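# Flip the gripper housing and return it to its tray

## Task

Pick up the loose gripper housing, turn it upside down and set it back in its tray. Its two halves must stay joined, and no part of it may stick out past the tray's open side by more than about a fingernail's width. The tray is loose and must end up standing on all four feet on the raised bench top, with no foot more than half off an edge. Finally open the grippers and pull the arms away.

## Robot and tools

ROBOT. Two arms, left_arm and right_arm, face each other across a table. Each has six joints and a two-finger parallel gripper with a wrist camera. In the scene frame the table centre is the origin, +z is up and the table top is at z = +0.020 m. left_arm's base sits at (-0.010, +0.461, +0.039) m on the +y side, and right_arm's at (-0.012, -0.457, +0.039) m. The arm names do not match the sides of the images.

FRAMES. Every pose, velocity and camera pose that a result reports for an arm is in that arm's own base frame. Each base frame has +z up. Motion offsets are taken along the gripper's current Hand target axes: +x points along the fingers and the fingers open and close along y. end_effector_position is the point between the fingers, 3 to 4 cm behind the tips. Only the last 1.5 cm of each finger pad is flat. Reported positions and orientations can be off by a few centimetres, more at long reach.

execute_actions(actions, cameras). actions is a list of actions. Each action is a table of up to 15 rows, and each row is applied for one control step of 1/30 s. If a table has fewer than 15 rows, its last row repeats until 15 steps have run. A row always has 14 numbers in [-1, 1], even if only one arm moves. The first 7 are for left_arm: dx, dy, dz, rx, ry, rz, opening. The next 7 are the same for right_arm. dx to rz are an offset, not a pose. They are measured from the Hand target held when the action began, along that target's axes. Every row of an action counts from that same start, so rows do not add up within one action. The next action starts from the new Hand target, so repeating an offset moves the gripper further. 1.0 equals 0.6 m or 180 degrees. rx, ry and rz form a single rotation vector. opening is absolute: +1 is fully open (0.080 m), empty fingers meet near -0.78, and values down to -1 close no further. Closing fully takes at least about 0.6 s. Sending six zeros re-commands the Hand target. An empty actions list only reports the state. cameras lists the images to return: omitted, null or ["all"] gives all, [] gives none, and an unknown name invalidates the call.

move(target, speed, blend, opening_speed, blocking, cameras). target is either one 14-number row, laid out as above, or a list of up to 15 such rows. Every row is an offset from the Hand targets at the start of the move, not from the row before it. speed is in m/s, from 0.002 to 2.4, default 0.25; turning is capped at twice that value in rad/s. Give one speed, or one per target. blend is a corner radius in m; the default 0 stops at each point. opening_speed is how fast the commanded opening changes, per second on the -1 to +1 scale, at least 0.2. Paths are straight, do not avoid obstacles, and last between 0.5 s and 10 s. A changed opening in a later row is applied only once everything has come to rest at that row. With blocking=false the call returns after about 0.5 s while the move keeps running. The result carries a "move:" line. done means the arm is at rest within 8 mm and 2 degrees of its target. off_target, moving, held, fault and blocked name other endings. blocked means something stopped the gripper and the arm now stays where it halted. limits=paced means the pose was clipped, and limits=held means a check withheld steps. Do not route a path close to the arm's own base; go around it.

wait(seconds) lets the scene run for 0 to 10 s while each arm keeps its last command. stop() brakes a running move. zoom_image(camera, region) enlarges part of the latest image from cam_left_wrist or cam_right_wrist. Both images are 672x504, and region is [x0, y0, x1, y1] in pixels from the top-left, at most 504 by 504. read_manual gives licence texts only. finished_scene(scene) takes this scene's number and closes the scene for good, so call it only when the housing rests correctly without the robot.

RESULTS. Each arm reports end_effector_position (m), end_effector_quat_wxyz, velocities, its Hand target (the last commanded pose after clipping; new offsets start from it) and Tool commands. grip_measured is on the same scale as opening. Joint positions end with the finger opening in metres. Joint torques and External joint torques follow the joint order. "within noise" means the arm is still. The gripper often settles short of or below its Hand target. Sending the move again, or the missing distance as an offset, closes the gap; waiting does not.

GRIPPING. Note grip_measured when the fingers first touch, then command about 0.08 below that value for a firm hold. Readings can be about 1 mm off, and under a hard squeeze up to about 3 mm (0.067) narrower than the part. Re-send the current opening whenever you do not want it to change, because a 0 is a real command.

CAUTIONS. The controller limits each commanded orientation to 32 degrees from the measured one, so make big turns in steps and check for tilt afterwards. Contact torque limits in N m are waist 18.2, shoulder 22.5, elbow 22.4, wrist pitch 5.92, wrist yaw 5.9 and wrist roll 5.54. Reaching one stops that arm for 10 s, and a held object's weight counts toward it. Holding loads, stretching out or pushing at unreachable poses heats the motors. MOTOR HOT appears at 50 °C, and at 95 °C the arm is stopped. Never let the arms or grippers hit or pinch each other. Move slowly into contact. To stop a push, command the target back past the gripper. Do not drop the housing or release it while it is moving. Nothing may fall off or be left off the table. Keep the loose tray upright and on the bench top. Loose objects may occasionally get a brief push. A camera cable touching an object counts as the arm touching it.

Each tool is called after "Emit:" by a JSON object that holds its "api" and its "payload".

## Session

Emit:
{"api": "execute_actions", "payload": {"actions": []}}

Scene clock: 0.00 s.
left_arm: end_effector_position=(+0.2802, -0.0107, +0.3315) grip_measured=+1.000 end_effector_quat_wxyz=(+0.970, +0.002, +0.241, +0.002) | right_arm: end_effector_position=(+0.4344, +0.1035, +0.3556) grip_measured=+0.984 end_effector_quat_wxyz=(+0.980, -0.132, +0.118, -0.092)
Joint positions: left_arm=[-0.077 0.941 1.183 -0.731 -0.073 -0.034 0.08] | right_arm=[0.436 1.517 1.425 -0.169 0.638 -0.134 0.079]
Joint velocities: within noise
Joint torques (N m): no reading
External joint torques (N m): no reading
Heat: left arm: hottest wrist yaw 28 °C (+0.0 °C/min); right arm: hottest wrist pitch 35 °C (+0.0 °C/min).
Hand target: left_arm +0.2800, -0.0106, +0.3324; +0.971, +0.002, +0.240, +0.002 | right_arm +0.4340, +0.1032, +0.3577; +0.980, -0.131, +0.116, -0.093
Tool commands: left_gripper/opening=+1.0 right_gripper/opening=+0.984185

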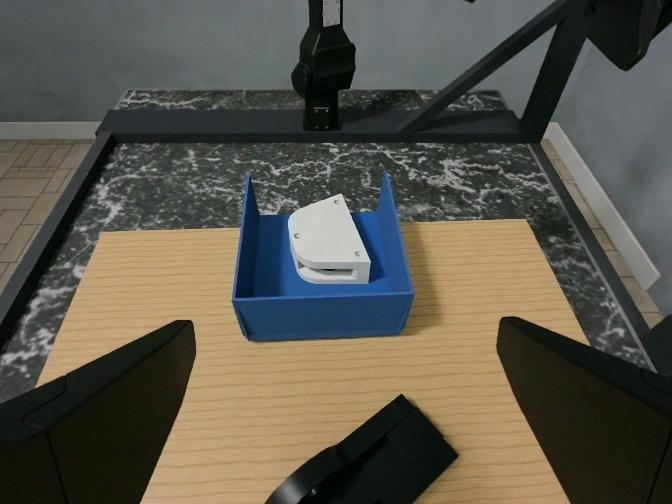

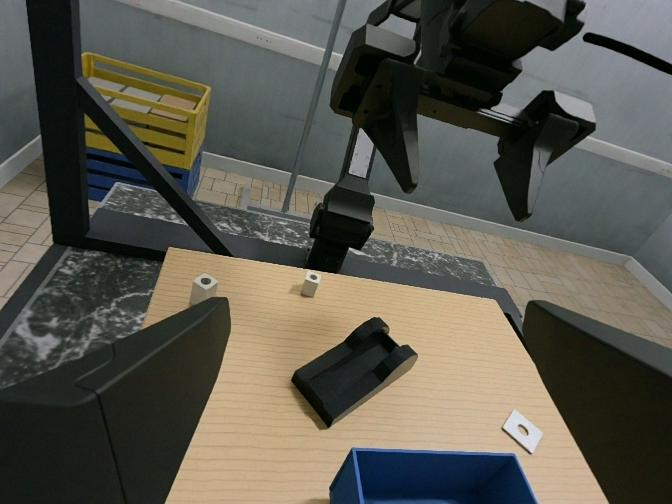

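Emit:
{"api": "move", "payload": {"target": [[0,0,0,0,0,0,1,-0.1748,-0.2172,-0.1908,0.0693,-0.0504,0.1292,0.65],[0,0,0,0,0,0,1,-0.1283,-0.1532,-0.4065,0.0693,-0.0504,0.1292,0.65]], "speed": 0.2, "blend": 0.03}}

Scene clock: 283.43 s.
left_arm: end_effector_position=(+0.2802, -0.0107, +0.3315) grip_measured=+1.000 end_effector_quat_wxyz=(+0.970, +0.002, +0.241, +0.002) | right_arm: end_effector_position=(+0.2860, -0.0251, +0.1735) grip_measured=+0.653 end_effector_quat_wxyz=(+0.993, -0.010, +0.048, +0.104)
Joint positions: left_arm=[-0.077 0.941 1.183 -0.731 -0.073 -0.034 0.08] | right_arm=[-0.382 0.917 0.195 0.605 -0.586 -0.075 0.064]
Joint velocities: within noise
Joint torques (N m): left_arm=[0.06 -1.55 4.96 1.32 -0.03 0.01] | right_arm=[-0.32 -1.11 4.4 1.83 -0.2 0.21]
External joint torques (N m): left_arm=[0.04 0.39 -1.53 -0.38 0 0] | right_arm=[-0.3 0.66 -1.95 0.22 -0.16 0.21]
Heat: left arm: hottest wrist pitch 35 °C (+0.0 °C/min); right arm: hottest wrist pitch 45 °C (+1.0 °C/min).
Hand target: left_arm +0.2800, -0.0106, +0.3324; +0.971, +0.002, +0.240, +0.002 | right_arm +0.2852, -0.0250, +0.1699; +0.993, -0.005, +0.052, +0.105
Off the commanded pose: left_arm 0.001 m, 0 deg | right_arm 0.004 m, 1 deg.
move: done

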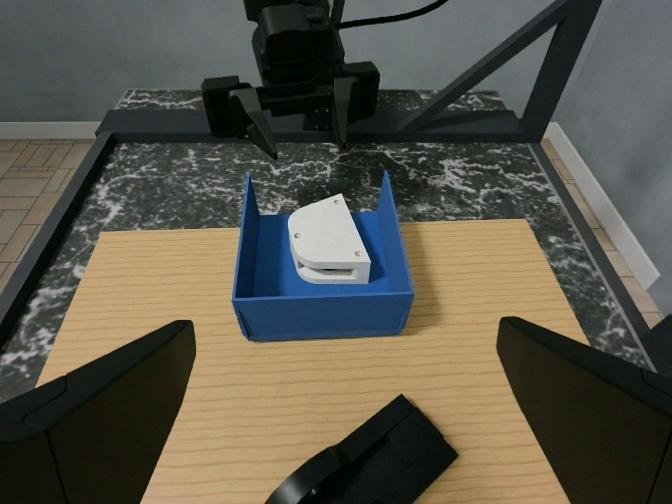

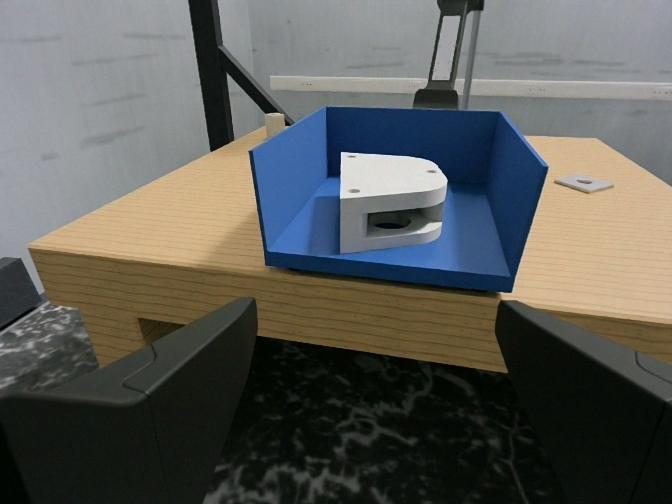

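Emit:
{"api": "zoom_image", "payload": {"camera": "cam_right_wrist", "region": [240, 130, 560, 320]}}

Emit:
{"api": "move", "payload": {"target": [0.2937,0.0193,0.03,0,0.279,0,-1,0,0,0,0,0,0,0.65], "speed": 0.2}}

Scaled by 1.575 from the camera's 672x504 image, which has a finer 960x720 frame.

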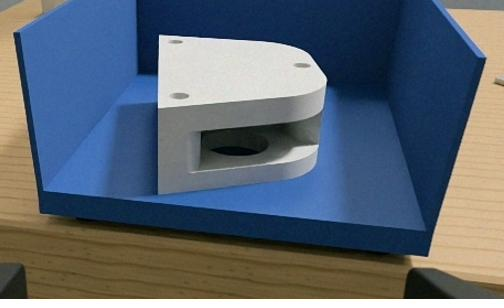

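Scene clock: 291.87 s.
left_arm: end_effector_position=(+0.4406, +0.0007, +0.2677) grip_measured=-0.769 end_effector_quat_wxyz=(+0.832, +0.001, +0.554, +0.004) | right_arm: end_effector_position=(+0.2860, -0.0251, +0.1733) grip_measured=+0.653 end_effector_quat_wxyz=(+0.993, -0.010, +0.048, +0.104)
Joint positions: left_arm=[-0.001 2.045 2.35 -1.479 -0.007 -0.004 0] | right_arm=[-0.382 0.918 0.195 0.605 -0.586 -0.075 0.064]
Joint velocities: within noise
Joint torques (N m): left_arm=[0.28 -6.88 5.1 0.76 0.09 0.19] | right_arm=[-0.28 -1.11 4.4 1.84 -0.19 0.21]
External joint torques (N m): left_arm=[0.27 2.17 -0.45 -0.23 0.09 0.18] | right_arm=[-0.27 0.64 -1.94 0.24 -0.15 0.2]
Heat: left arm: hottest wrist pitch 35 °C (+0.0 °C/min); right arm: hottest wrist pitch 47 °C (+3.0 °C/min).
Hand target: left_arm +0.4443, +0.0016, +0.2664; +0.777, +0.001, +0.629, +0.003 | right_arm +0.2851, -0.0250, +0.1697; +0.993, -0.005, +0.052, +0.105
Off the commanded pose: left_arm 0.004 m, 11 deg | right_arm 0.004 m, 1 deg.
joint sent to its limit (left arm) — joint 3 (elbow), upper limit, where the elbow is as straight as it goes. The joint targets are off in orientation, not in position.
move: off_target (left_arm)

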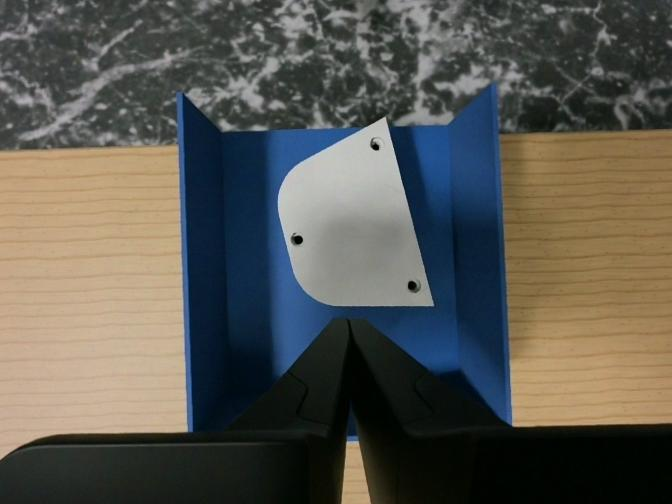

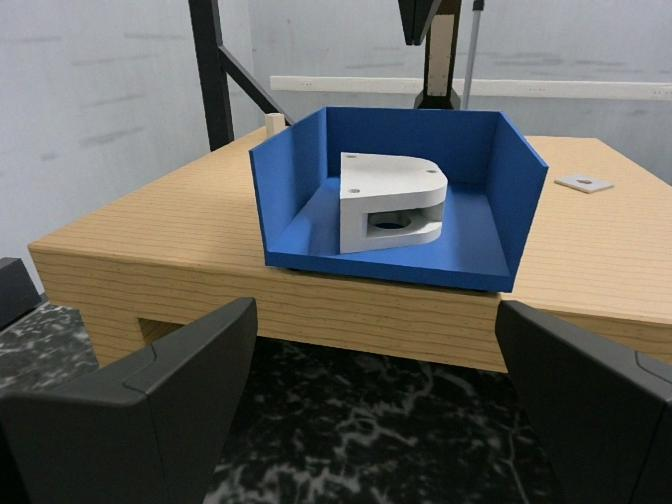

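Emit:
{"api": "move", "payload": {"target": [0.0815,0,-0.0173,0,0,0,-1,0,0,0,0,0,0,0.65], "speed": 0.1}}

Scene clock: 303.93 s.
left_arm: end_effector_position=(+0.4420, +0.0008, +0.2193) grip_measured=-0.769 end_effector_quat_wxyz=(+0.783, +0.001, +0.623, +0.004) | right_arm: end_effector_position=(+0.2860, -0.0251, +0.1733) grip_measured=+0.653 end_effector_quat_wxyz=(+0.993, -0.010, +0.048, +0.104)
Joint positions: left_arm=[-0.001 2.151 2.351 -1.544 -0.007 -0.004 0] | right_arm=[-0.382 0.918 0.195 0.605 -0.586 -0.075 0.064]
Joint velocities: within noise
Joint torques (N m): left_arm=[0.4 -7.54 4.89 0.3 0.08 0.17] | right_arm=[-0.29 -1.14 4.43 1.83 -0.21 0.2]
External joint torques (N m): left_arm=[0.33 2.3 -0.71 -0.42 0.09 0.17] | right_arm=[-0.28 0.63 -1.94 0.22 -0.17 0.2]
Heat: left arm: hottest elbow 33 °C (+0.0 °C/min); right arm: hottest wrist pitch 49 °C (+5.0 °C/min).
Hand target: left_arm +0.4444, +0.0019, +0.2165; +0.777, +0.001, +0.629, +0.003 | right_arm +0.2851, -0.0250, +0.1697; +0.993, -0.005, +0.052, +0.105
Off the commanded pose: left_arm 0.004 m, 1 deg | right_arm 0.004 m, 1 deg.
joint sent to its limit (left arm) — joint 3 (elbow), upper limit, where the elbow is as straight as it goes. The joint targets still meet the commanded pose.
move: done

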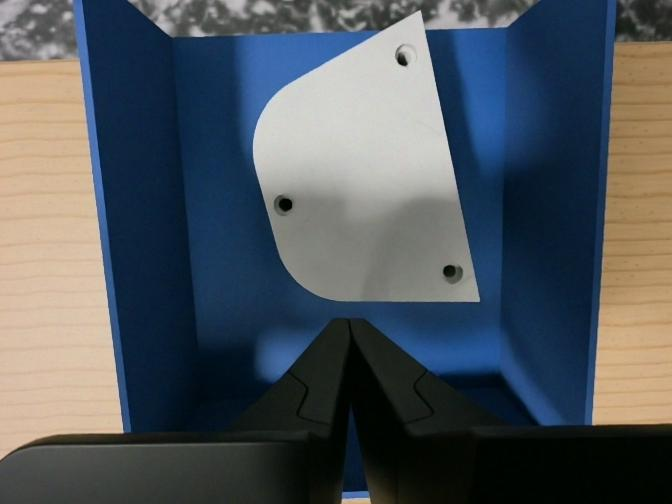

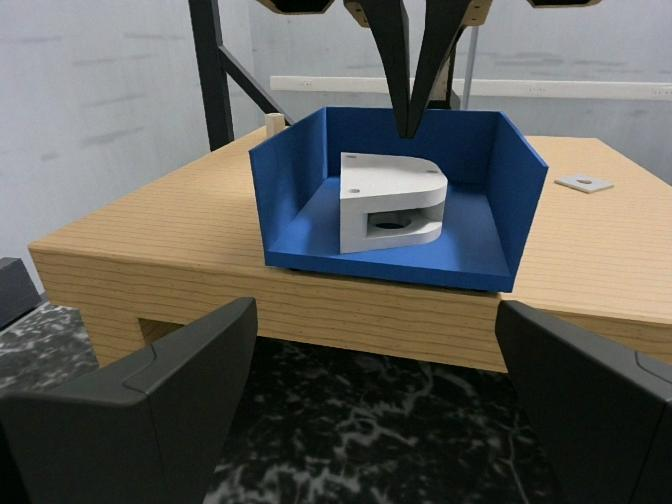

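Emit:
{"api": "move", "payload": {"target": [[-0.0033,0,-0.0147,0,0,0,-1,0,0,0,0,0,0,0.65],[0.04,0,-0.0243,0,0,0,-1,0,0,0,0,0,0,0.65]], "speed": 0.06}}

Scene clock: 322.00 s.
left_arm: end_effector_position=(+0.4373, +0.0009, +0.1862) grip_measured=-0.769 end_effector_quat_wxyz=(+0.775, +0.001, +0.632, +0.004) | right_arm: end_effector_position=(+0.2859, -0.0250, +0.1733) grip_measured=+0.653 end_effector_quat_wxyz=(+0.993, -0.010, +0.048, +0.104)
Joint positions: left_arm=[0 2.087 2.114 -1.396 -0.007 -0.004 0] | right_arm=[-0.382 0.918 0.195 0.605 -0.587 -0.075 0.064]
Joint velocities: within noise
Joint torques (N m): left_arm=[0.38 -10.31 3.46 0.48 0.08 0.18] | right_arm=[-0.32 -1.14 4.41 1.83 -0.2 0.2]
External joint torques (N m): left_arm=[0.36 -0.64 -2.41 -0.19 0.08 0.18] | right_arm=[-0.33 0.6 -1.89 0.24 -0.15 0.2]
Heat: left arm: hottest elbow 33 °C (+0.0 °C/min); right arm: hottest wrist pitch 51 °C (+6.0 °C/min). Fold the right arm in close to its base, or ease its load, before you think long.
Hand target: left_arm +0.4352, +0.0020, +0.1899; +0.777, +0.001, +0.629, +0.003 | right_arm +0.2851, -0.0250, +0.1697; +0.993, -0.005, +0.052, +0.105
Off the commanded pose: left_arm 0.004 m, 0 deg | right_arm 0.004 m, 1 deg.
MOTOR HOT: joint 4 (wrist pitch) of the right arm reports 51 °C; the controller stops that arm at 95 °C. To cool a motor, set the load down, stop pushing, or move to a pose that needs little force.
move: done

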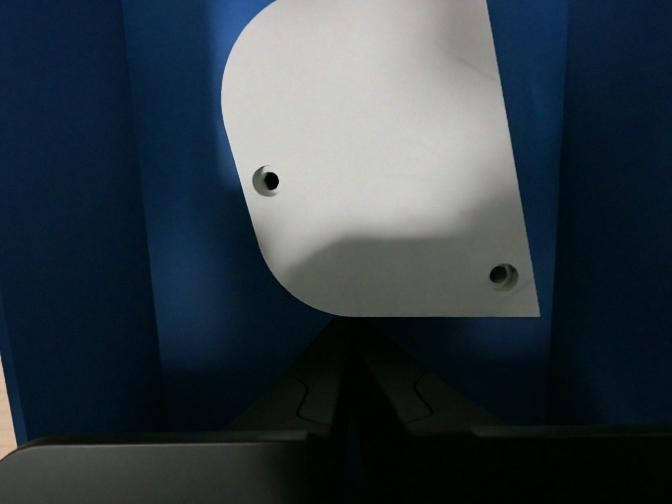

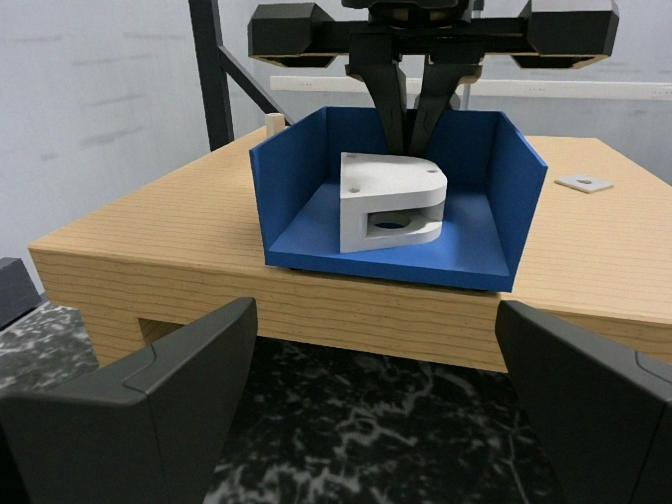

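Emit:
{"api": "move", "payload": {"target": [[-0.012,0,0.0025,0,0,0,-1,0,0,0,0,0,0,0.65],[-0.0058,0,0.0296,0,0,0,-1,0,0,0,0,0,0,0.65]], "speed": 0.05}}

Scene clock: 336.23 s.
left_arm: end_effector_position=(+0.4494, +0.0009, +0.2002) grip_measured=-0.769 end_effector_quat_wxyz=(+0.779, +0.001, +0.627, +0.004) | right_arm: end_effector_position=(+0.2859, -0.0250, +0.1733) grip_measured=+0.653 end_effector_quat_wxyz=(+0.993, -0.010, +0.048, +0.104)
Joint positions: left_arm=[0 2.163 2.291 -1.484 -0.007 -0.004 0] | right_arm=[-0.382 0.918 0.195 0.605 -0.587 -0.075 0.064]
Joint velocities: within noise
Joint torques (N m): left_arm=[0.38 -7.67 5.2 0.29 0.08 0.17] | right_arm=[-0.3 -1.16 4.41 1.83 -0.19 0.19]
External joint torques (N m): left_arm=[0.36 2.39 -0.55 -0.43 0.09 0.17] | right_arm=[-0.3 0.56 -1.87 0.24 -0.15 0.19]
Heat: left arm: hottest elbow 33 °C (+0.0 °C/min); right arm: hottest wrist pitch 52 °C (+7.1 °C/min). Fold the right arm in close to its base, or ease its load, before you think long.
Hand target: left_arm +0.4518, +0.0020, +0.1969; +0.777, +0.001, +0.629, +0.003 | right_arm +0.2851, -0.0250, +0.1697; +0.993, -0.005, +0.052, +0.105
Off the commanded pose: left_arm 0.004 m, 0 deg | right_arm 0.004 m, 1 deg.
MOTOR HOT: still on. Joint 4 (wrist pitch) of the right arm reports 52 °C.
move: done

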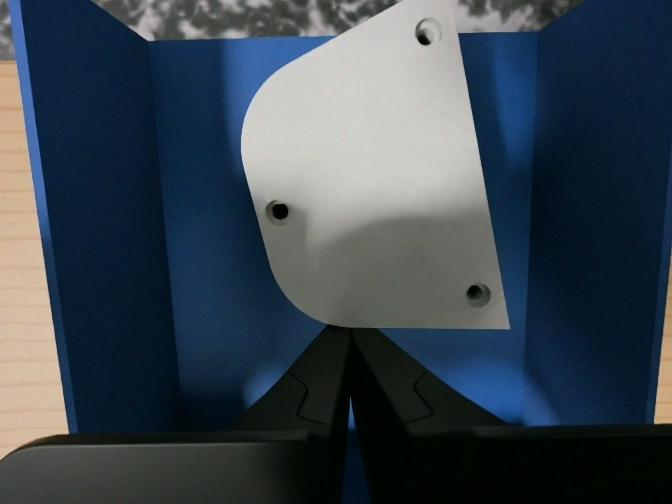

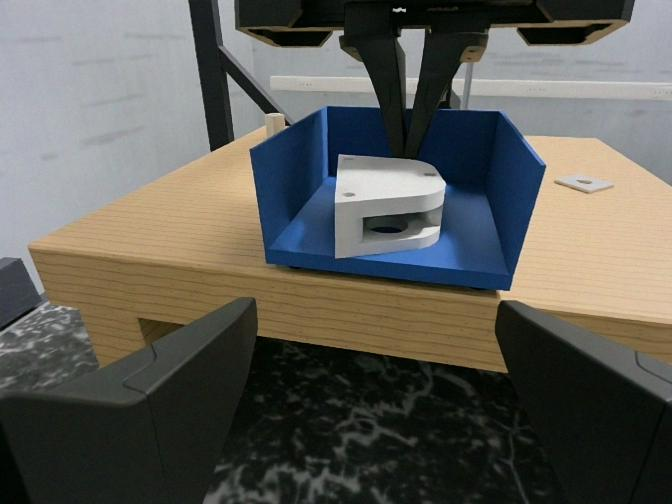

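Emit:
{"api": "move", "payload": {"target": [0.0133,0,0.0228,0,0,0,-1,0,0,0,0,0,0,0.65], "speed": 0.05}}

Scene clock: 344.93 s.
left_arm: end_effector_position=(+0.4632, +0.0009, +0.1952) grip_measured=-0.769 end_effector_quat_wxyz=(+0.785, +0.001, +0.620, +0.004) | right_arm: end_effector_position=(+0.2859, -0.0250, +0.1733) grip_measured=+0.653 end_effector_quat_wxyz=(+0.993, -0.010, +0.048, +0.104)
Joint positions: left_arm=[0 2.213 2.349 -1.473 -0.007 -0.004 0] | right_arm=[-0.382 0.918 0.195 0.605 -0.587 -0.075 0.064]
Joint velocities: within noise
Joint torques (N m): left_arm=[0.39 -7.83 5.26 0.53 0.08 0.17] | right_arm=[-0.3 -1.16 4.37 1.84 -0.19 0.2]
External joint torques (N m): left_arm=[0.37 2.48 -0.46 -0.21 0.09 0.17] | right_arm=[-0.3 0.6 -1.99 0.23 -0.15 0.2]
Heat: left arm: hottest elbow 34 °C (+1.0 °C/min); right arm: hottest wrist pitch 53 °C (+7.0 °C/min). Fold the right arm in close to its base, or ease its load, before you think long.
Hand target: left_arm +0.4668, +0.0021, +0.1920; +0.777, +0.001, +0.629, +0.003 | right_arm +0.2851, -0.0250, +0.1697; +0.993, -0.005, +0.052, +0.105
Off the commanded pose: left_arm 0.005 m, 1 deg | right_arm 0.004 m, 1 deg.
MOTOR HOT: still on. Joint 4 (wrist pitch) of the right arm reports 53 °C.
joint sent to its limit (left arm) — joint 3 (elbow), upper limit, where the elbow is as straight as it goes. The joint targets still meet the commanded pose.
move: done

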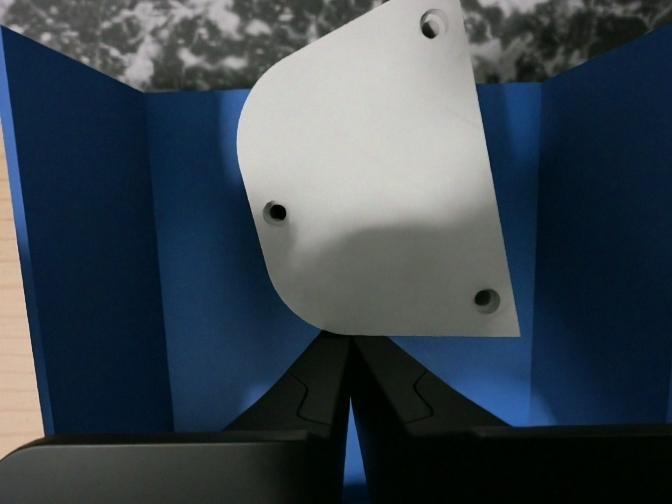

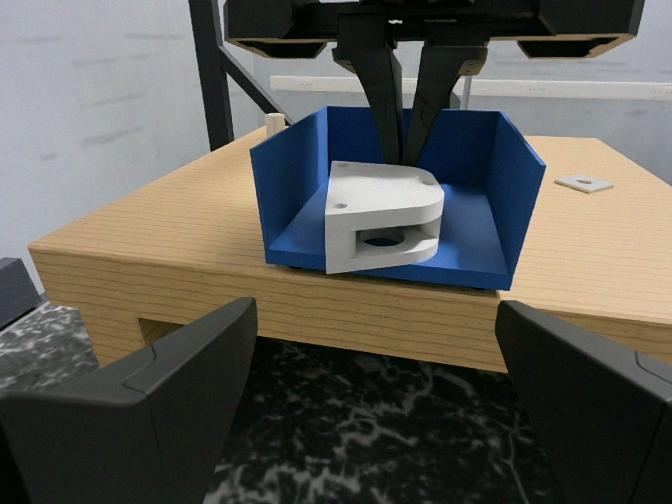

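Emit:
{"api": "move", "payload": {"target": [0.0035,0,0.0147,0,0,0,-1,0,0,0,0,0,0,0.65], "speed": 0.05}}

Scene clock: 350.03 s.
left_arm: end_effector_position=(+0.4721, +0.0009, +0.1953) grip_measured=-0.769 end_effector_quat_wxyz=(+0.795, +0.001, +0.606, +0.004) | right_arm: end_effector_position=(+0.2859, -0.0250, +0.1733) grip_measured=+0.653 end_effector_quat_wxyz=(+0.993, -0.010, +0.048, +0.104)
Joint positions: left_arm=[0 2.218 2.349 -1.434 -0.007 -0.004 0] | right_arm=[-0.382 0.918 0.195 0.605 -0.587 -0.075 0.064]
Joint velocities: within noise
Joint torques (N m): left_arm=[0.38 -7.81 5.27 0.58 0.08 0.18] | right_arm=[-0.28 -1.13 4.4 1.84 -0.19 0.2]
External joint torques (N m): left_arm=[0.37 2.56 -0.5 -0.22 0.09 0.18] | right_arm=[-0.28 0.58 -1.9 0.25 -0.15 0.2]
Heat: left arm: hottest elbow 34 °C (+0.0 °C/min); right arm: hottest wrist pitch 53 °C (+6.1 °C/min). Fold the right arm in close to its base, or ease its load, before you think long.
Hand target: left_arm +0.4758, +0.0021, +0.1919; +0.777, +0.001, +0.629, +0.003 | right_arm +0.2851, -0.0250, +0.1697; +0.993, -0.005, +0.052, +0.105
Off the commanded pose: left_arm 0.005 m, 3 deg | right_arm 0.004 m, 1 deg.
MOTOR HOT: still on. Joint 4 (wrist pitch) of the right arm reports 53 °C.
joint sent to its limit (left arm) — joint 3 (elbow), upper limit, where the elbow is as straight as it goes. The joint targets are off in orientation, not in position.
move: off_target (left_arm)

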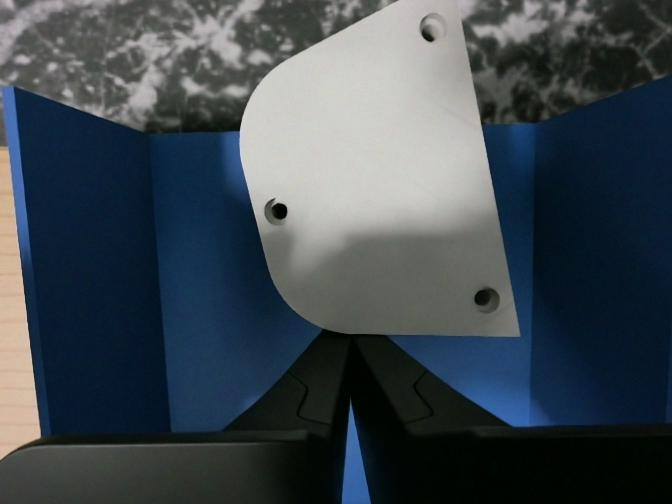

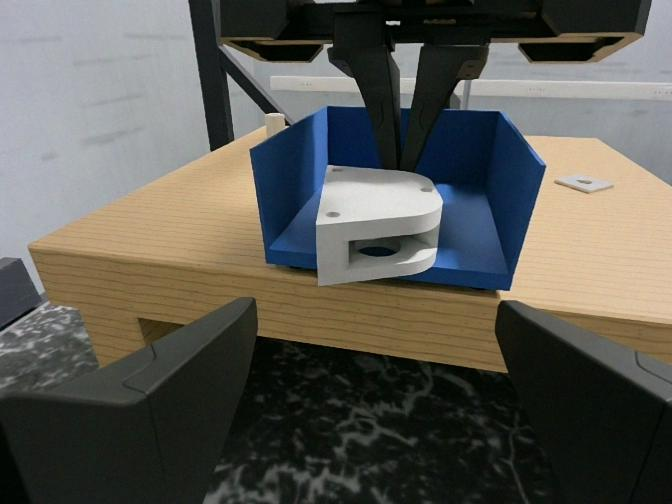

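Emit:
{"api": "move", "payload": {"target": [[-0.0042,0,-0.0195,0,0,0,-1,0,0,0,0,0,0,0.65],[-0.1465,0,-0.0643,0,0,0,-1,0,0,0,0,0,0,0.65],[-0.2438,0.005,-0.1933,0,-0.1833,0,1,0,0,0,0,0,0,0.65]], "speed": [0.06,0.15,0.2]}}

Scene clock: 374.40 s.
left_arm: end_effector_position=(+0.3336, +0.0035, +0.3113) grip_measured=+1.000 end_effector_quat_wxyz=(+0.924, +0.000, +0.383, +0.003) | right_arm: end_effector_position=(+0.2859, -0.0250, +0.1733) grip_measured=+0.653 end_effector_quat_wxyz=(+0.993, -0.010, +0.048, +0.104)
Joint positions: left_arm=[0.012 1.307 1.506 -0.985 0.003 0.007 0.08] | right_arm=[-0.382 0.918 0.195 0.605 -0.587 -0.075 0.064]
Joint velocities: within noise
Joint torques (N m): left_arm=[0.38 -4.57 3.88 1.21 0.09 0.19] | right_arm=[-0.29 -1.14 4.42 1.84 -0.19 0.2]
External joint torques (N m): left_arm=[0.35 -0.34 -2.37 -0.24 0.1 0.19] | right_arm=[-0.29 0.61 -1.92 0.24 -0.15 0.19]
Heat: left arm: hottest elbow 34 °C (+1.0 °C/min); right arm: hottest wrist pitch 54 °C (+3.0 °C/min). Fold the right arm in close to its base, or ease its load, before you think long.
Hand target: left_arm +0.3319, +0.0042, +0.3108; +0.924, +0.001, +0.382, +0.002 | right_arm +0.2851, -0.0250, +0.1697; +0.993, -0.005, +0.052, +0.105
Off the commanded pose: left_arm 0.002 m, 0 deg | right_arm 0.004 m, 1 deg.
MOTOR HOT: still on. Joint 4 (wrist pitch) of the right arm reports 54 °C.
move: done

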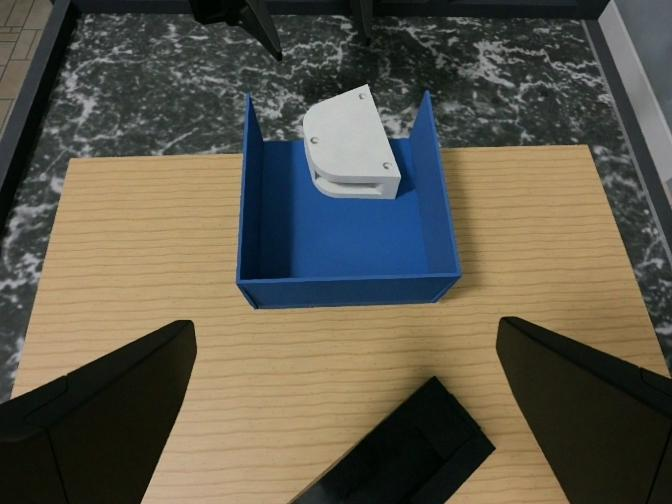

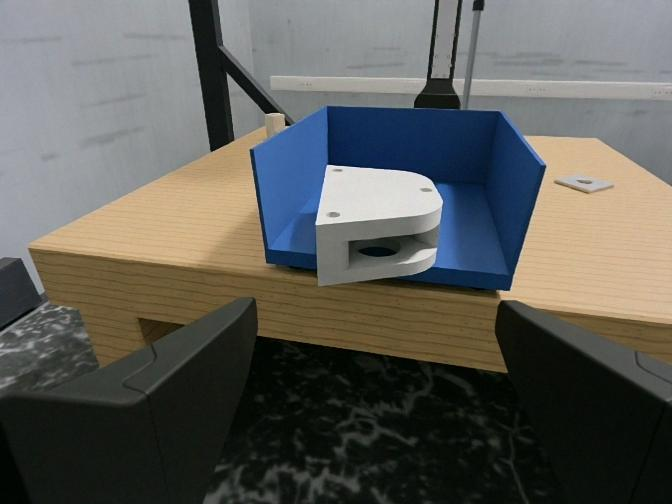

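Emit:
{"api": "move", "payload": {"target": [0,0,0,0,0,0,1,0.0285,0.0042,-0.02,0,0,-0.0083,0.65], "speed": 0.06}}

Scene clock: 399.60 s.
left_arm: end_effector_position=(+0.3336, +0.0035, +0.3113) grip_measured=+1.000 end_effector_quat_wxyz=(+0.924, +0.000, +0.383, +0.003) | right_arm: end_effector_position=(+0.3006, -0.0198, +0.1597) grip_measured=+0.653 end_effector_quat_wxyz=(+0.995, -0.010, +0.048, +0.092)
Joint positions: left_arm=[0.012 1.307 1.506 -0.985 0.003 0.007 0.08] | right_arm=[-0.299 1.068 0.175 0.784 -0.482 -0.062 0.064]
Joint velocities: within noise
Joint torques (N m): left_arm=[0.37 -4.58 3.89 1.21 0.09 0.19] | right_arm=[0.39 -1.53 4.08 1.87 0.1 0.21]
External joint torques (N m): left_arm=[0.34 -0.36 -2.38 -0.26 0.1 0.19] | right_arm=[0.39 0.74 -1.8 0.24 0.14 0.21]
Heat: left arm: hottest elbow 34 °C (+1.0 °C/min); right arm: hottest wrist pitch 54 °C (+1.0 °C/min). Fold the right arm in close to its base, or ease its load, before you think long.
Hand target: left_arm +0.3319, +0.0042, +0.3108; +0.924, +0.001, +0.382, +0.002 | right_arm +0.3000, -0.0192, +0.1561; +0.994, -0.006, +0.052, +0.092
Off the commanded pose: left_arm 0.002 m, 0 deg | right_arm 0.004 m, 1 deg.
MOTOR HOT: still on. Joint 4 (wrist pitch) of the right arm reports 54 °C.
move: done

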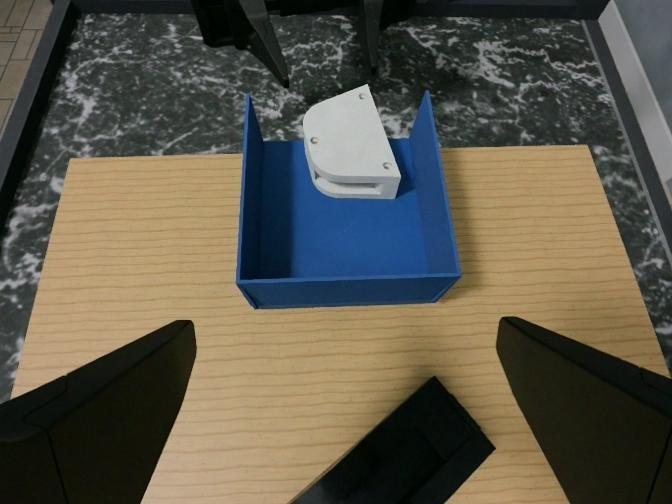

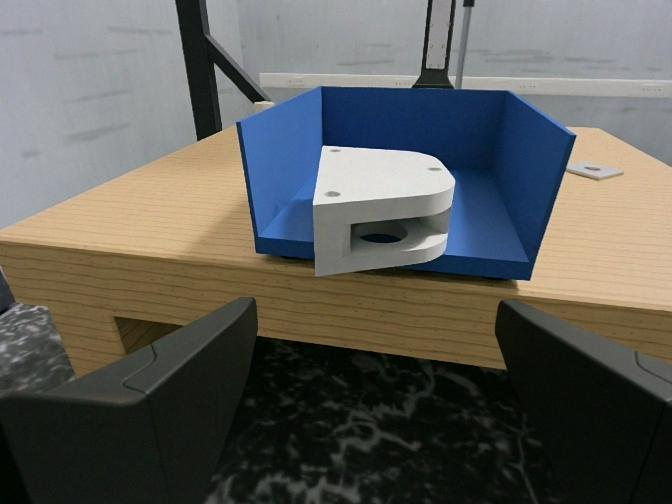

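Emit:
{"api": "move", "payload": {"target": [0,0,0,0,0,0,1,0.045,-0.0075,0,0,0,0,0.65], "speed": 0.06}}

Scene clock: 425.90 s.
left_arm: end_effector_position=(+0.3336, +0.0035, +0.3113) grip_measured=+1.000 end_effector_quat_wxyz=(+0.924, +0.000, +0.383, +0.003) | right_arm: end_effector_position=(+0.3245, -0.0186, +0.1506) grip_measured=+0.653 end_effector_quat_wxyz=(+0.994, -0.007, +0.055, +0.092)
Joint positions: left_arm=[0.012 1.307 1.506 -0.985 0.003 0.007 0.08] | right_arm=[-0.254 1.257 0.228 0.906 -0.436 -0.056 0.064]
Joint velocities: within noise
Joint torques (N m): left_arm=[0.37 -4.57 3.89 1.21 0.09 0.19] | right_arm=[0.41 -2.16 5.32 1.88 0.11 0.21]
External joint torques (N m): left_arm=[0.41 -0.25 -2.43 -0.25 0.08 0.18] | right_arm=[0.44 0.99 -0.17 0.21 0.14 0.21]
Heat: left arm: hottest elbow 34 °C (+0.0 °C/min); right arm: hottest wrist pitch 54 °C (+1.0 °C/min). Fold the right arm in close to its base, or ease its load, before you think long.
Hand target: left_arm +0.3319, +0.0042, +0.3108; +0.924, +0.001, +0.382, +0.002 | right_arm +0.3272, -0.0188, +0.1533; +0.994, -0.006, +0.052, +0.092
Off the commanded pose: left_arm 0.002 m, 0 deg | right_arm 0.004 m, 0 deg.
MOTOR HOT: still on. Joint 4 (wrist pitch) of the right arm reports 54 °C.
move: done

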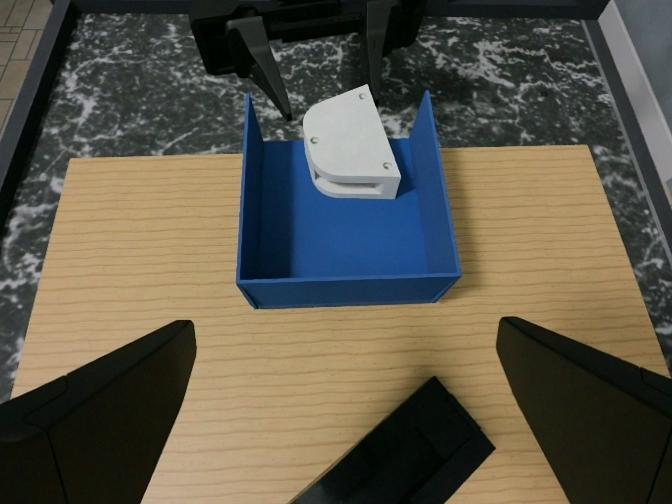

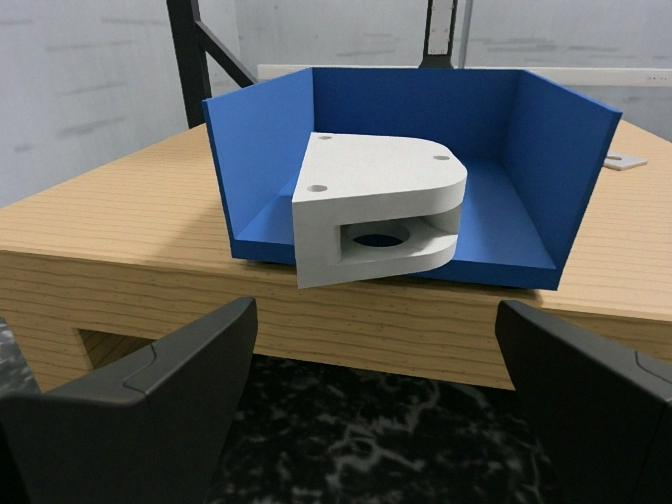

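Emit:
{"api": "zoom_image", "payload": {"camera": "cam_left_wrist", "region": [230, 40, 450, 210]}}

Scaled by 2.291 from the camera's 672x504 image, which has a finer 960x720 frame.

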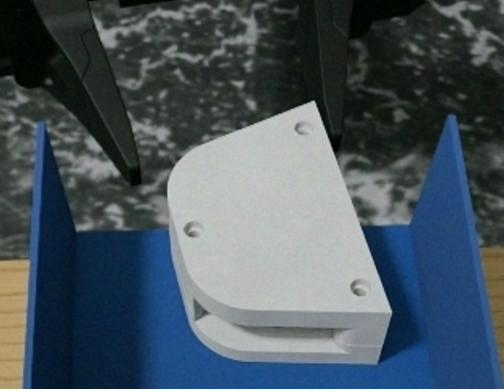

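Emit:
{"api": "move", "payload": {"target": [[0,0,0,0,0,0,1,0.005,-0.0025,0.012,0,0,0,0.65],[0,0,0,0,0,0,1,0.06,-0.0028,0.0165,0,0,0,0.65]], "speed": 0.05}}

Scene clock: 466.97 s.
left_arm: end_effector_position=(+0.3336, +0.0035, +0.3113) grip_measured=+1.000 end_effector_quat_wxyz=(+0.924, +0.000, +0.383, +0.003) | right_arm: end_effector_position=(+0.3609, -0.0139, +0.1576) grip_measured=+0.653 end_effector_quat_wxyz=(+0.994, -0.008, +0.054, +0.092)
Joint positions: left_arm=[0.012 1.307 1.506 -0.985 0.003 0.007 0.08] | right_arm=[-0.191 1.402 0.357 0.927 -0.373 -0.048 0.064]
Joint velocities: within noise
Joint torques (N m): left_arm=[0.38 -4.57 3.89 1.21 0.09 0.19] | right_arm=[0.48 -3.16 5.28 1.89 0.1 0.23]
External joint torques (N m): left_arm=[0.39 -0.35 -2.35 -0.23 0.09 0.19] | right_arm=[0.49 0.97 -0.14 0.22 0.12 0.23]
Heat: left arm: hottest elbow 34 °C (+0.0 °C/min); right arm: hottest wrist pitch 52 °C (-2.0 °C/min). Fold the right arm in close to its base, or ease its load, before you think long.
Hand target: left_arm +0.3319, +0.0042, +0.3108; +0.924, +0.001, +0.382, +0.002 | right_arm +0.3638, -0.0136, +0.1594; +0.994, -0.006, +0.052, +0.092
Off the commanded pose: left_arm 0.002 m, 0 deg | right_arm 0.003 m, 0 deg.
MOTOR HOT: still on. Joint 4 (wrist pitch) of the right arm reports 52 °C.
move: done

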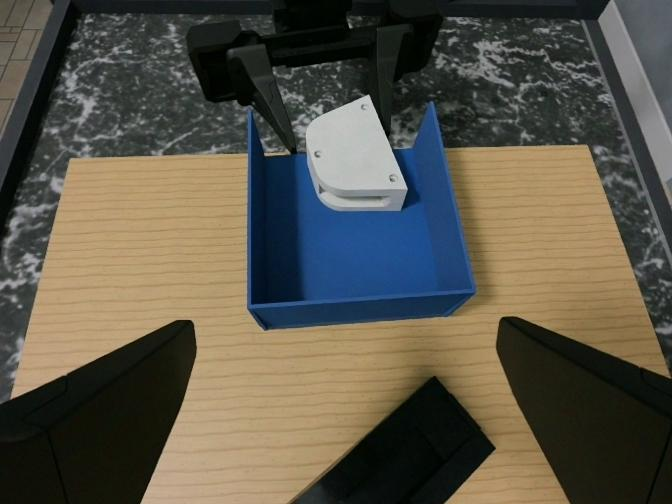

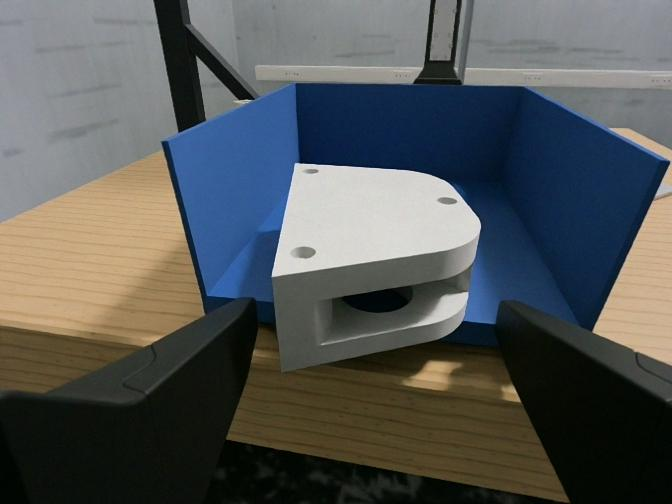

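Emit:
{"api": "move", "payload": {"target": [0,0,0,0,0,0,1,0.02,-0.001,0.004,0,0,0,0.65], "speed": 0.04}}

Scene clock: 485.53 s.
left_arm: end_effector_position=(+0.3336, +0.0035, +0.3113) grip_measured=+1.000 end_effector_quat_wxyz=(+0.924, +0.000, +0.383, +0.003) | right_arm: end_effector_position=(+0.3728, -0.0123, +0.1584) grip_measured=+0.653 end_effector_quat_wxyz=(+0.994, -0.007, +0.055, +0.092)
Joint positions: left_arm=[0.012 1.307 1.506 -0.985 0.003 0.007 0.08] | right_arm=[-0.174 1.449 0.4 0.93 -0.356 -0.046 0.064]
Joint velocities: within noise
Joint torques (N m): left_arm=[0.38 -4.57 3.89 1.21 0.09 0.19] | right_arm=[0.43 -3.38 5.45 1.92 0.11 0.19]
External joint torques (N m): left_arm=[0.4 -0.25 -2.45 -0.26 0.09 0.19] | right_arm=[0.45 1.03 0.09 0.27 0.13 0.19]
Heat: left arm: hottest elbow 34 °C (+0.0 °C/min); right arm: hottest wrist pitch 53 °C (-1.0 °C/min). Fold the right arm in close to its base, or ease its load, before you think long.
Hand target: left_arm +0.3319, +0.0042, +0.3108; +0.924, +0.001, +0.382, +0.002 | right_arm +0.3759, -0.0119, +0.1606; +0.994, -0.006, +0.052, +0.092
Off the commanded pose: left_arm 0.002 m, 0 deg | right_arm 0.004 m, 0 deg.
MOTOR HOT: still on. Joint 4 (wrist pitch) of the right arm reports 53 °C.
move: done

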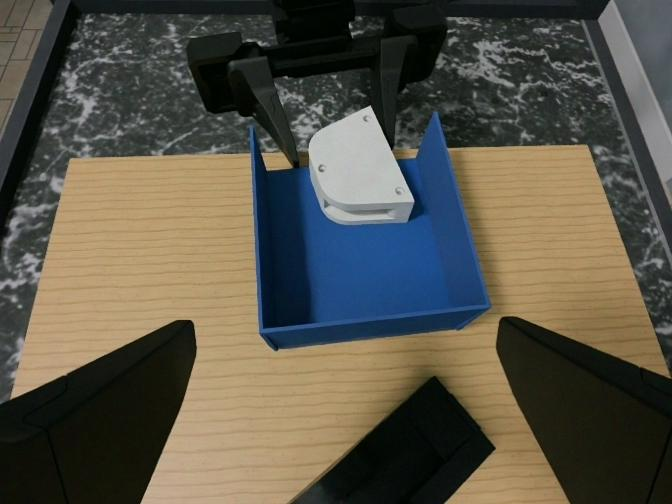

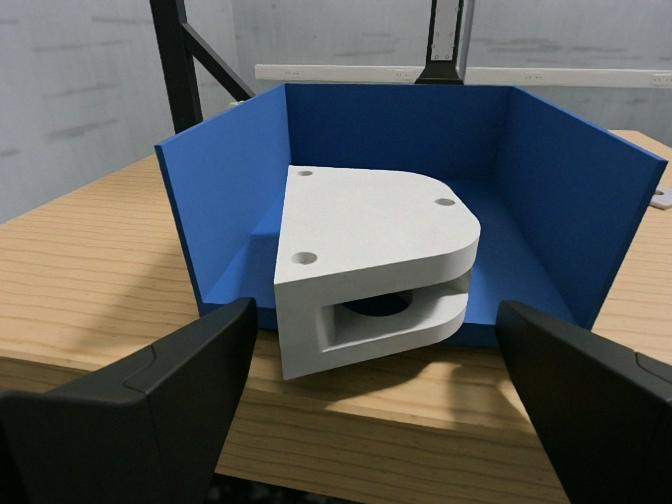

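Emit:
{"api": "zoom_image", "payload": {"camera": "cam_left_wrist", "region": [230, 60, 450, 230]}}

Emit:
{"api": "zoom_image", "payload": {"camera": "cam_right_wrist", "region": [150, 200, 620, 480]}}

Scaled by 2.291 from the camera's 672x504 image, which has a finer 960x720 frame.

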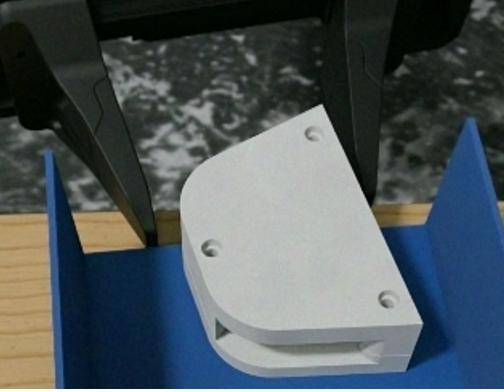

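Scaled by 1.072 from the camera's 672x504 image, which has a finer 960x720 frame.

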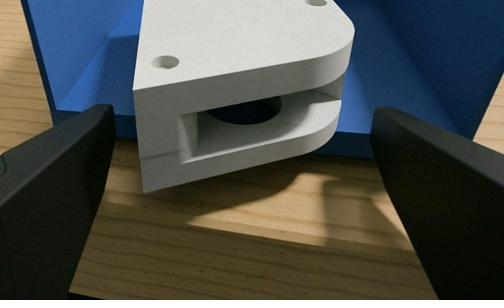

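Emit:
{"api": "move", "payload": {"target": [[0,0,0,0,0,0,1,-0.013,0,0.0,0,0,0,0.65],[0,0,0,0,0,0,1,-0.013,0,0.012,0,0,0,0.65]], "speed": 0.04}}

Scene clock: 541.60 s.
left_arm: end_effector_position=(+0.3336, +0.0035, +0.3113) grip_measured=+1.000 end_effector_quat_wxyz=(+0.924, +0.000, +0.383, +0.003) | right_arm: end_effector_position=(+0.3683, -0.0128, +0.1618) grip_measured=+0.653 end_effector_quat_wxyz=(+0.994, -0.006, +0.060, +0.091)
Joint positions: left_arm=[0.012 1.307 1.506 -0.985 0.003 0.007 0.08] | right_arm=[-0.178 1.405 0.397 0.878 -0.358 -0.046 0.064]
Joint velocities: within noise
Joint torques (N m): left_arm=[0.38 -4.57 3.89 1.21 0.09 0.19] | right_arm=[-0.26 -5.48 5.21 1.57 -0.17 0.17]
External joint torques (N m): left_arm=[0.37 -0.34 -2.34 -0.23 0.09 0.19] | right_arm=[-0.25 -1.12 -0.4 -0.13 -0.15 0.16]
Heat: left arm: hottest elbow 34 °C (+0.0 °C/min); right arm: hottest wrist pitch 51 °C (-2.0 °C/min). Fold the right arm in close to its base, or ease its load, before you think long.
Hand target: left_arm +0.3319, +0.0042, +0.3108; +0.924, +0.001, +0.382, +0.002 | right_arm +0.3690, -0.0132, +0.1685; +0.994, -0.006, +0.052, +0.092
Off the commanded pose: left_arm 0.002 m, 0 deg | right_arm 0.007 m, 1 deg.
MOTOR HOT: still on. Joint 4 (wrist pitch) of the right arm reports 51 °C.
move: done

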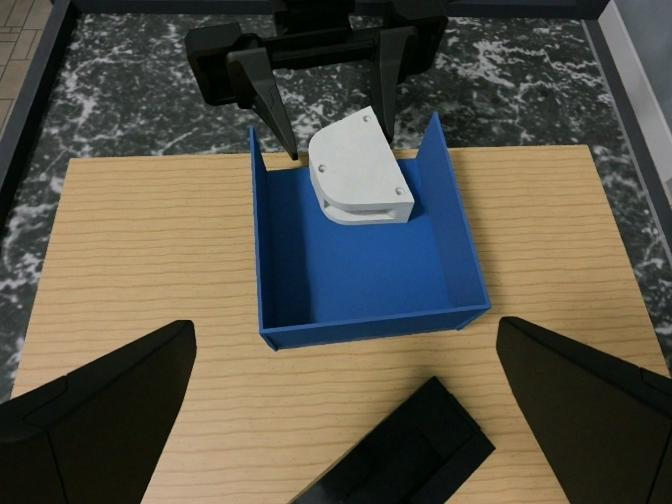

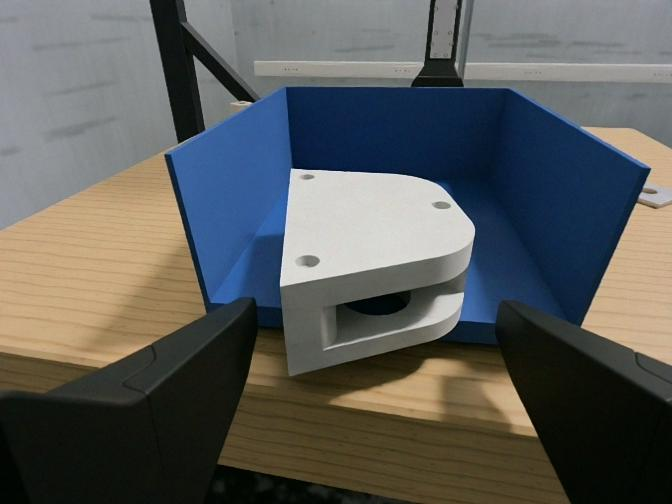

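Emit:
{"api": "zoom_image", "payload": {"camera": "cam_left_wrist", "region": [240, 90, 420, 220]}}

Emit:
{"api": "zoom_image", "payload": {"camera": "cam_right_wrist", "region": [420, 230, 620, 380]}}

Scaled by 2.800 from the camera's 672x504 image, which has a finer 960x720 frame.

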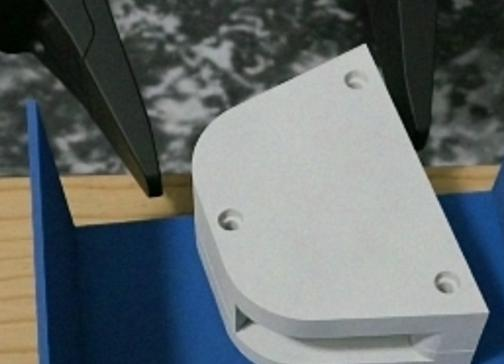

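Scaled by 2.520 from the camera's 672x504 image, which has a finer 960x720 frame.

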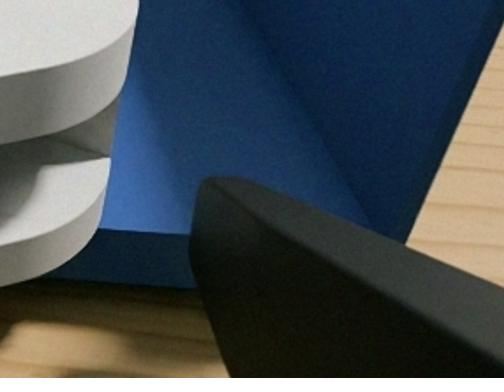

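Emit:
{"api": "move", "payload": {"target": [[0,0,0,0,0,0,1,-0.006,0,0.0,0,0,0,0.65],[0,0,0,0,0,0,1,-0.006,0,0.011,0,0,0,0.65]], "speed": 0.05}}

Scene clock: 679.17 s.
left_arm: end_effector_position=(+0.3336, +0.0035, +0.3113) grip_measured=+1.000 end_effector_quat_wxyz=(+0.924, +0.000, +0.383, +0.003) | right_arm: end_effector_position=(+0.3650, -0.0133, +0.1677) grip_measured=+0.653 end_effector_quat_wxyz=(+0.994, -0.005, +0.062, +0.091)
Joint positions: left_arm=[0.012 1.307 1.506 -0.985 0.003 0.007 0.08] | right_arm=[-0.183 1.363 0.401 0.83 -0.363 -0.046 0.064]
Joint velocities: within noise
Joint torques (N m): left_arm=[0.37 -4.58 3.89 1.21 0.09 0.19] | right_arm=[-0.27 -5.26 5.58 1.55 -0.17 0.14]
External joint torques (N m): left_arm=[0.36 -0.27 -2.4 -0.24 0.1 0.19] | right_arm=[-0.27 -1.1 -0.15 -0.12 -0.14 0.14]
Heat: left arm: hottest elbow 33 °C (+0.0 °C/min); right arm: hottest wrist pitch 52 °C (+0.0 °C/min). Fold the right arm in close to its base, or ease its load, before you think long.
Hand target: left_arm +0.3319, +0.0042, +0.3108; +0.924, +0.001, +0.382, +0.002 | right_arm +0.3661, -0.0138, +0.1754; +0.994, -0.006, +0.052, +0.092
Off the commanded pose: left_arm 0.002 m, 0 deg | right_arm 0.008 m, 1 deg.
MOTOR HOT: still on. Joint 4 (wrist pitch) of the right arm reports 52 °C.
move: done

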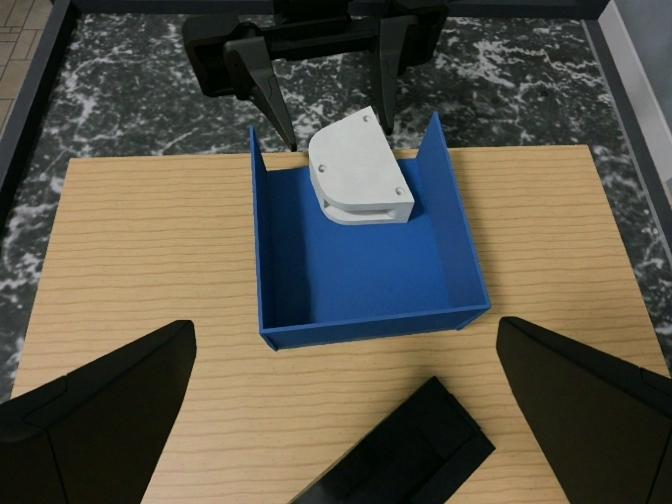

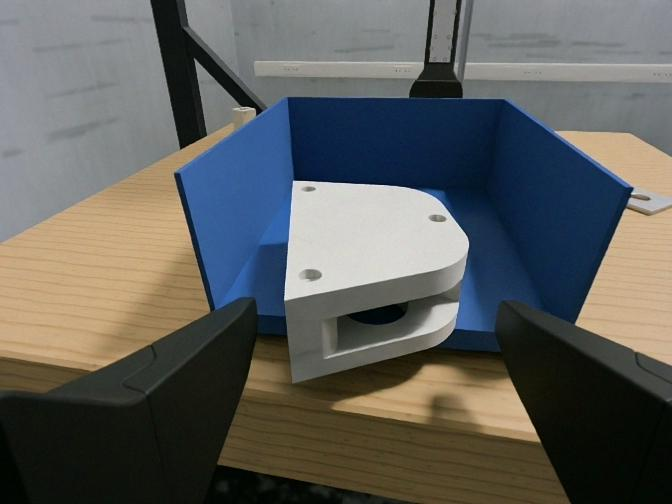

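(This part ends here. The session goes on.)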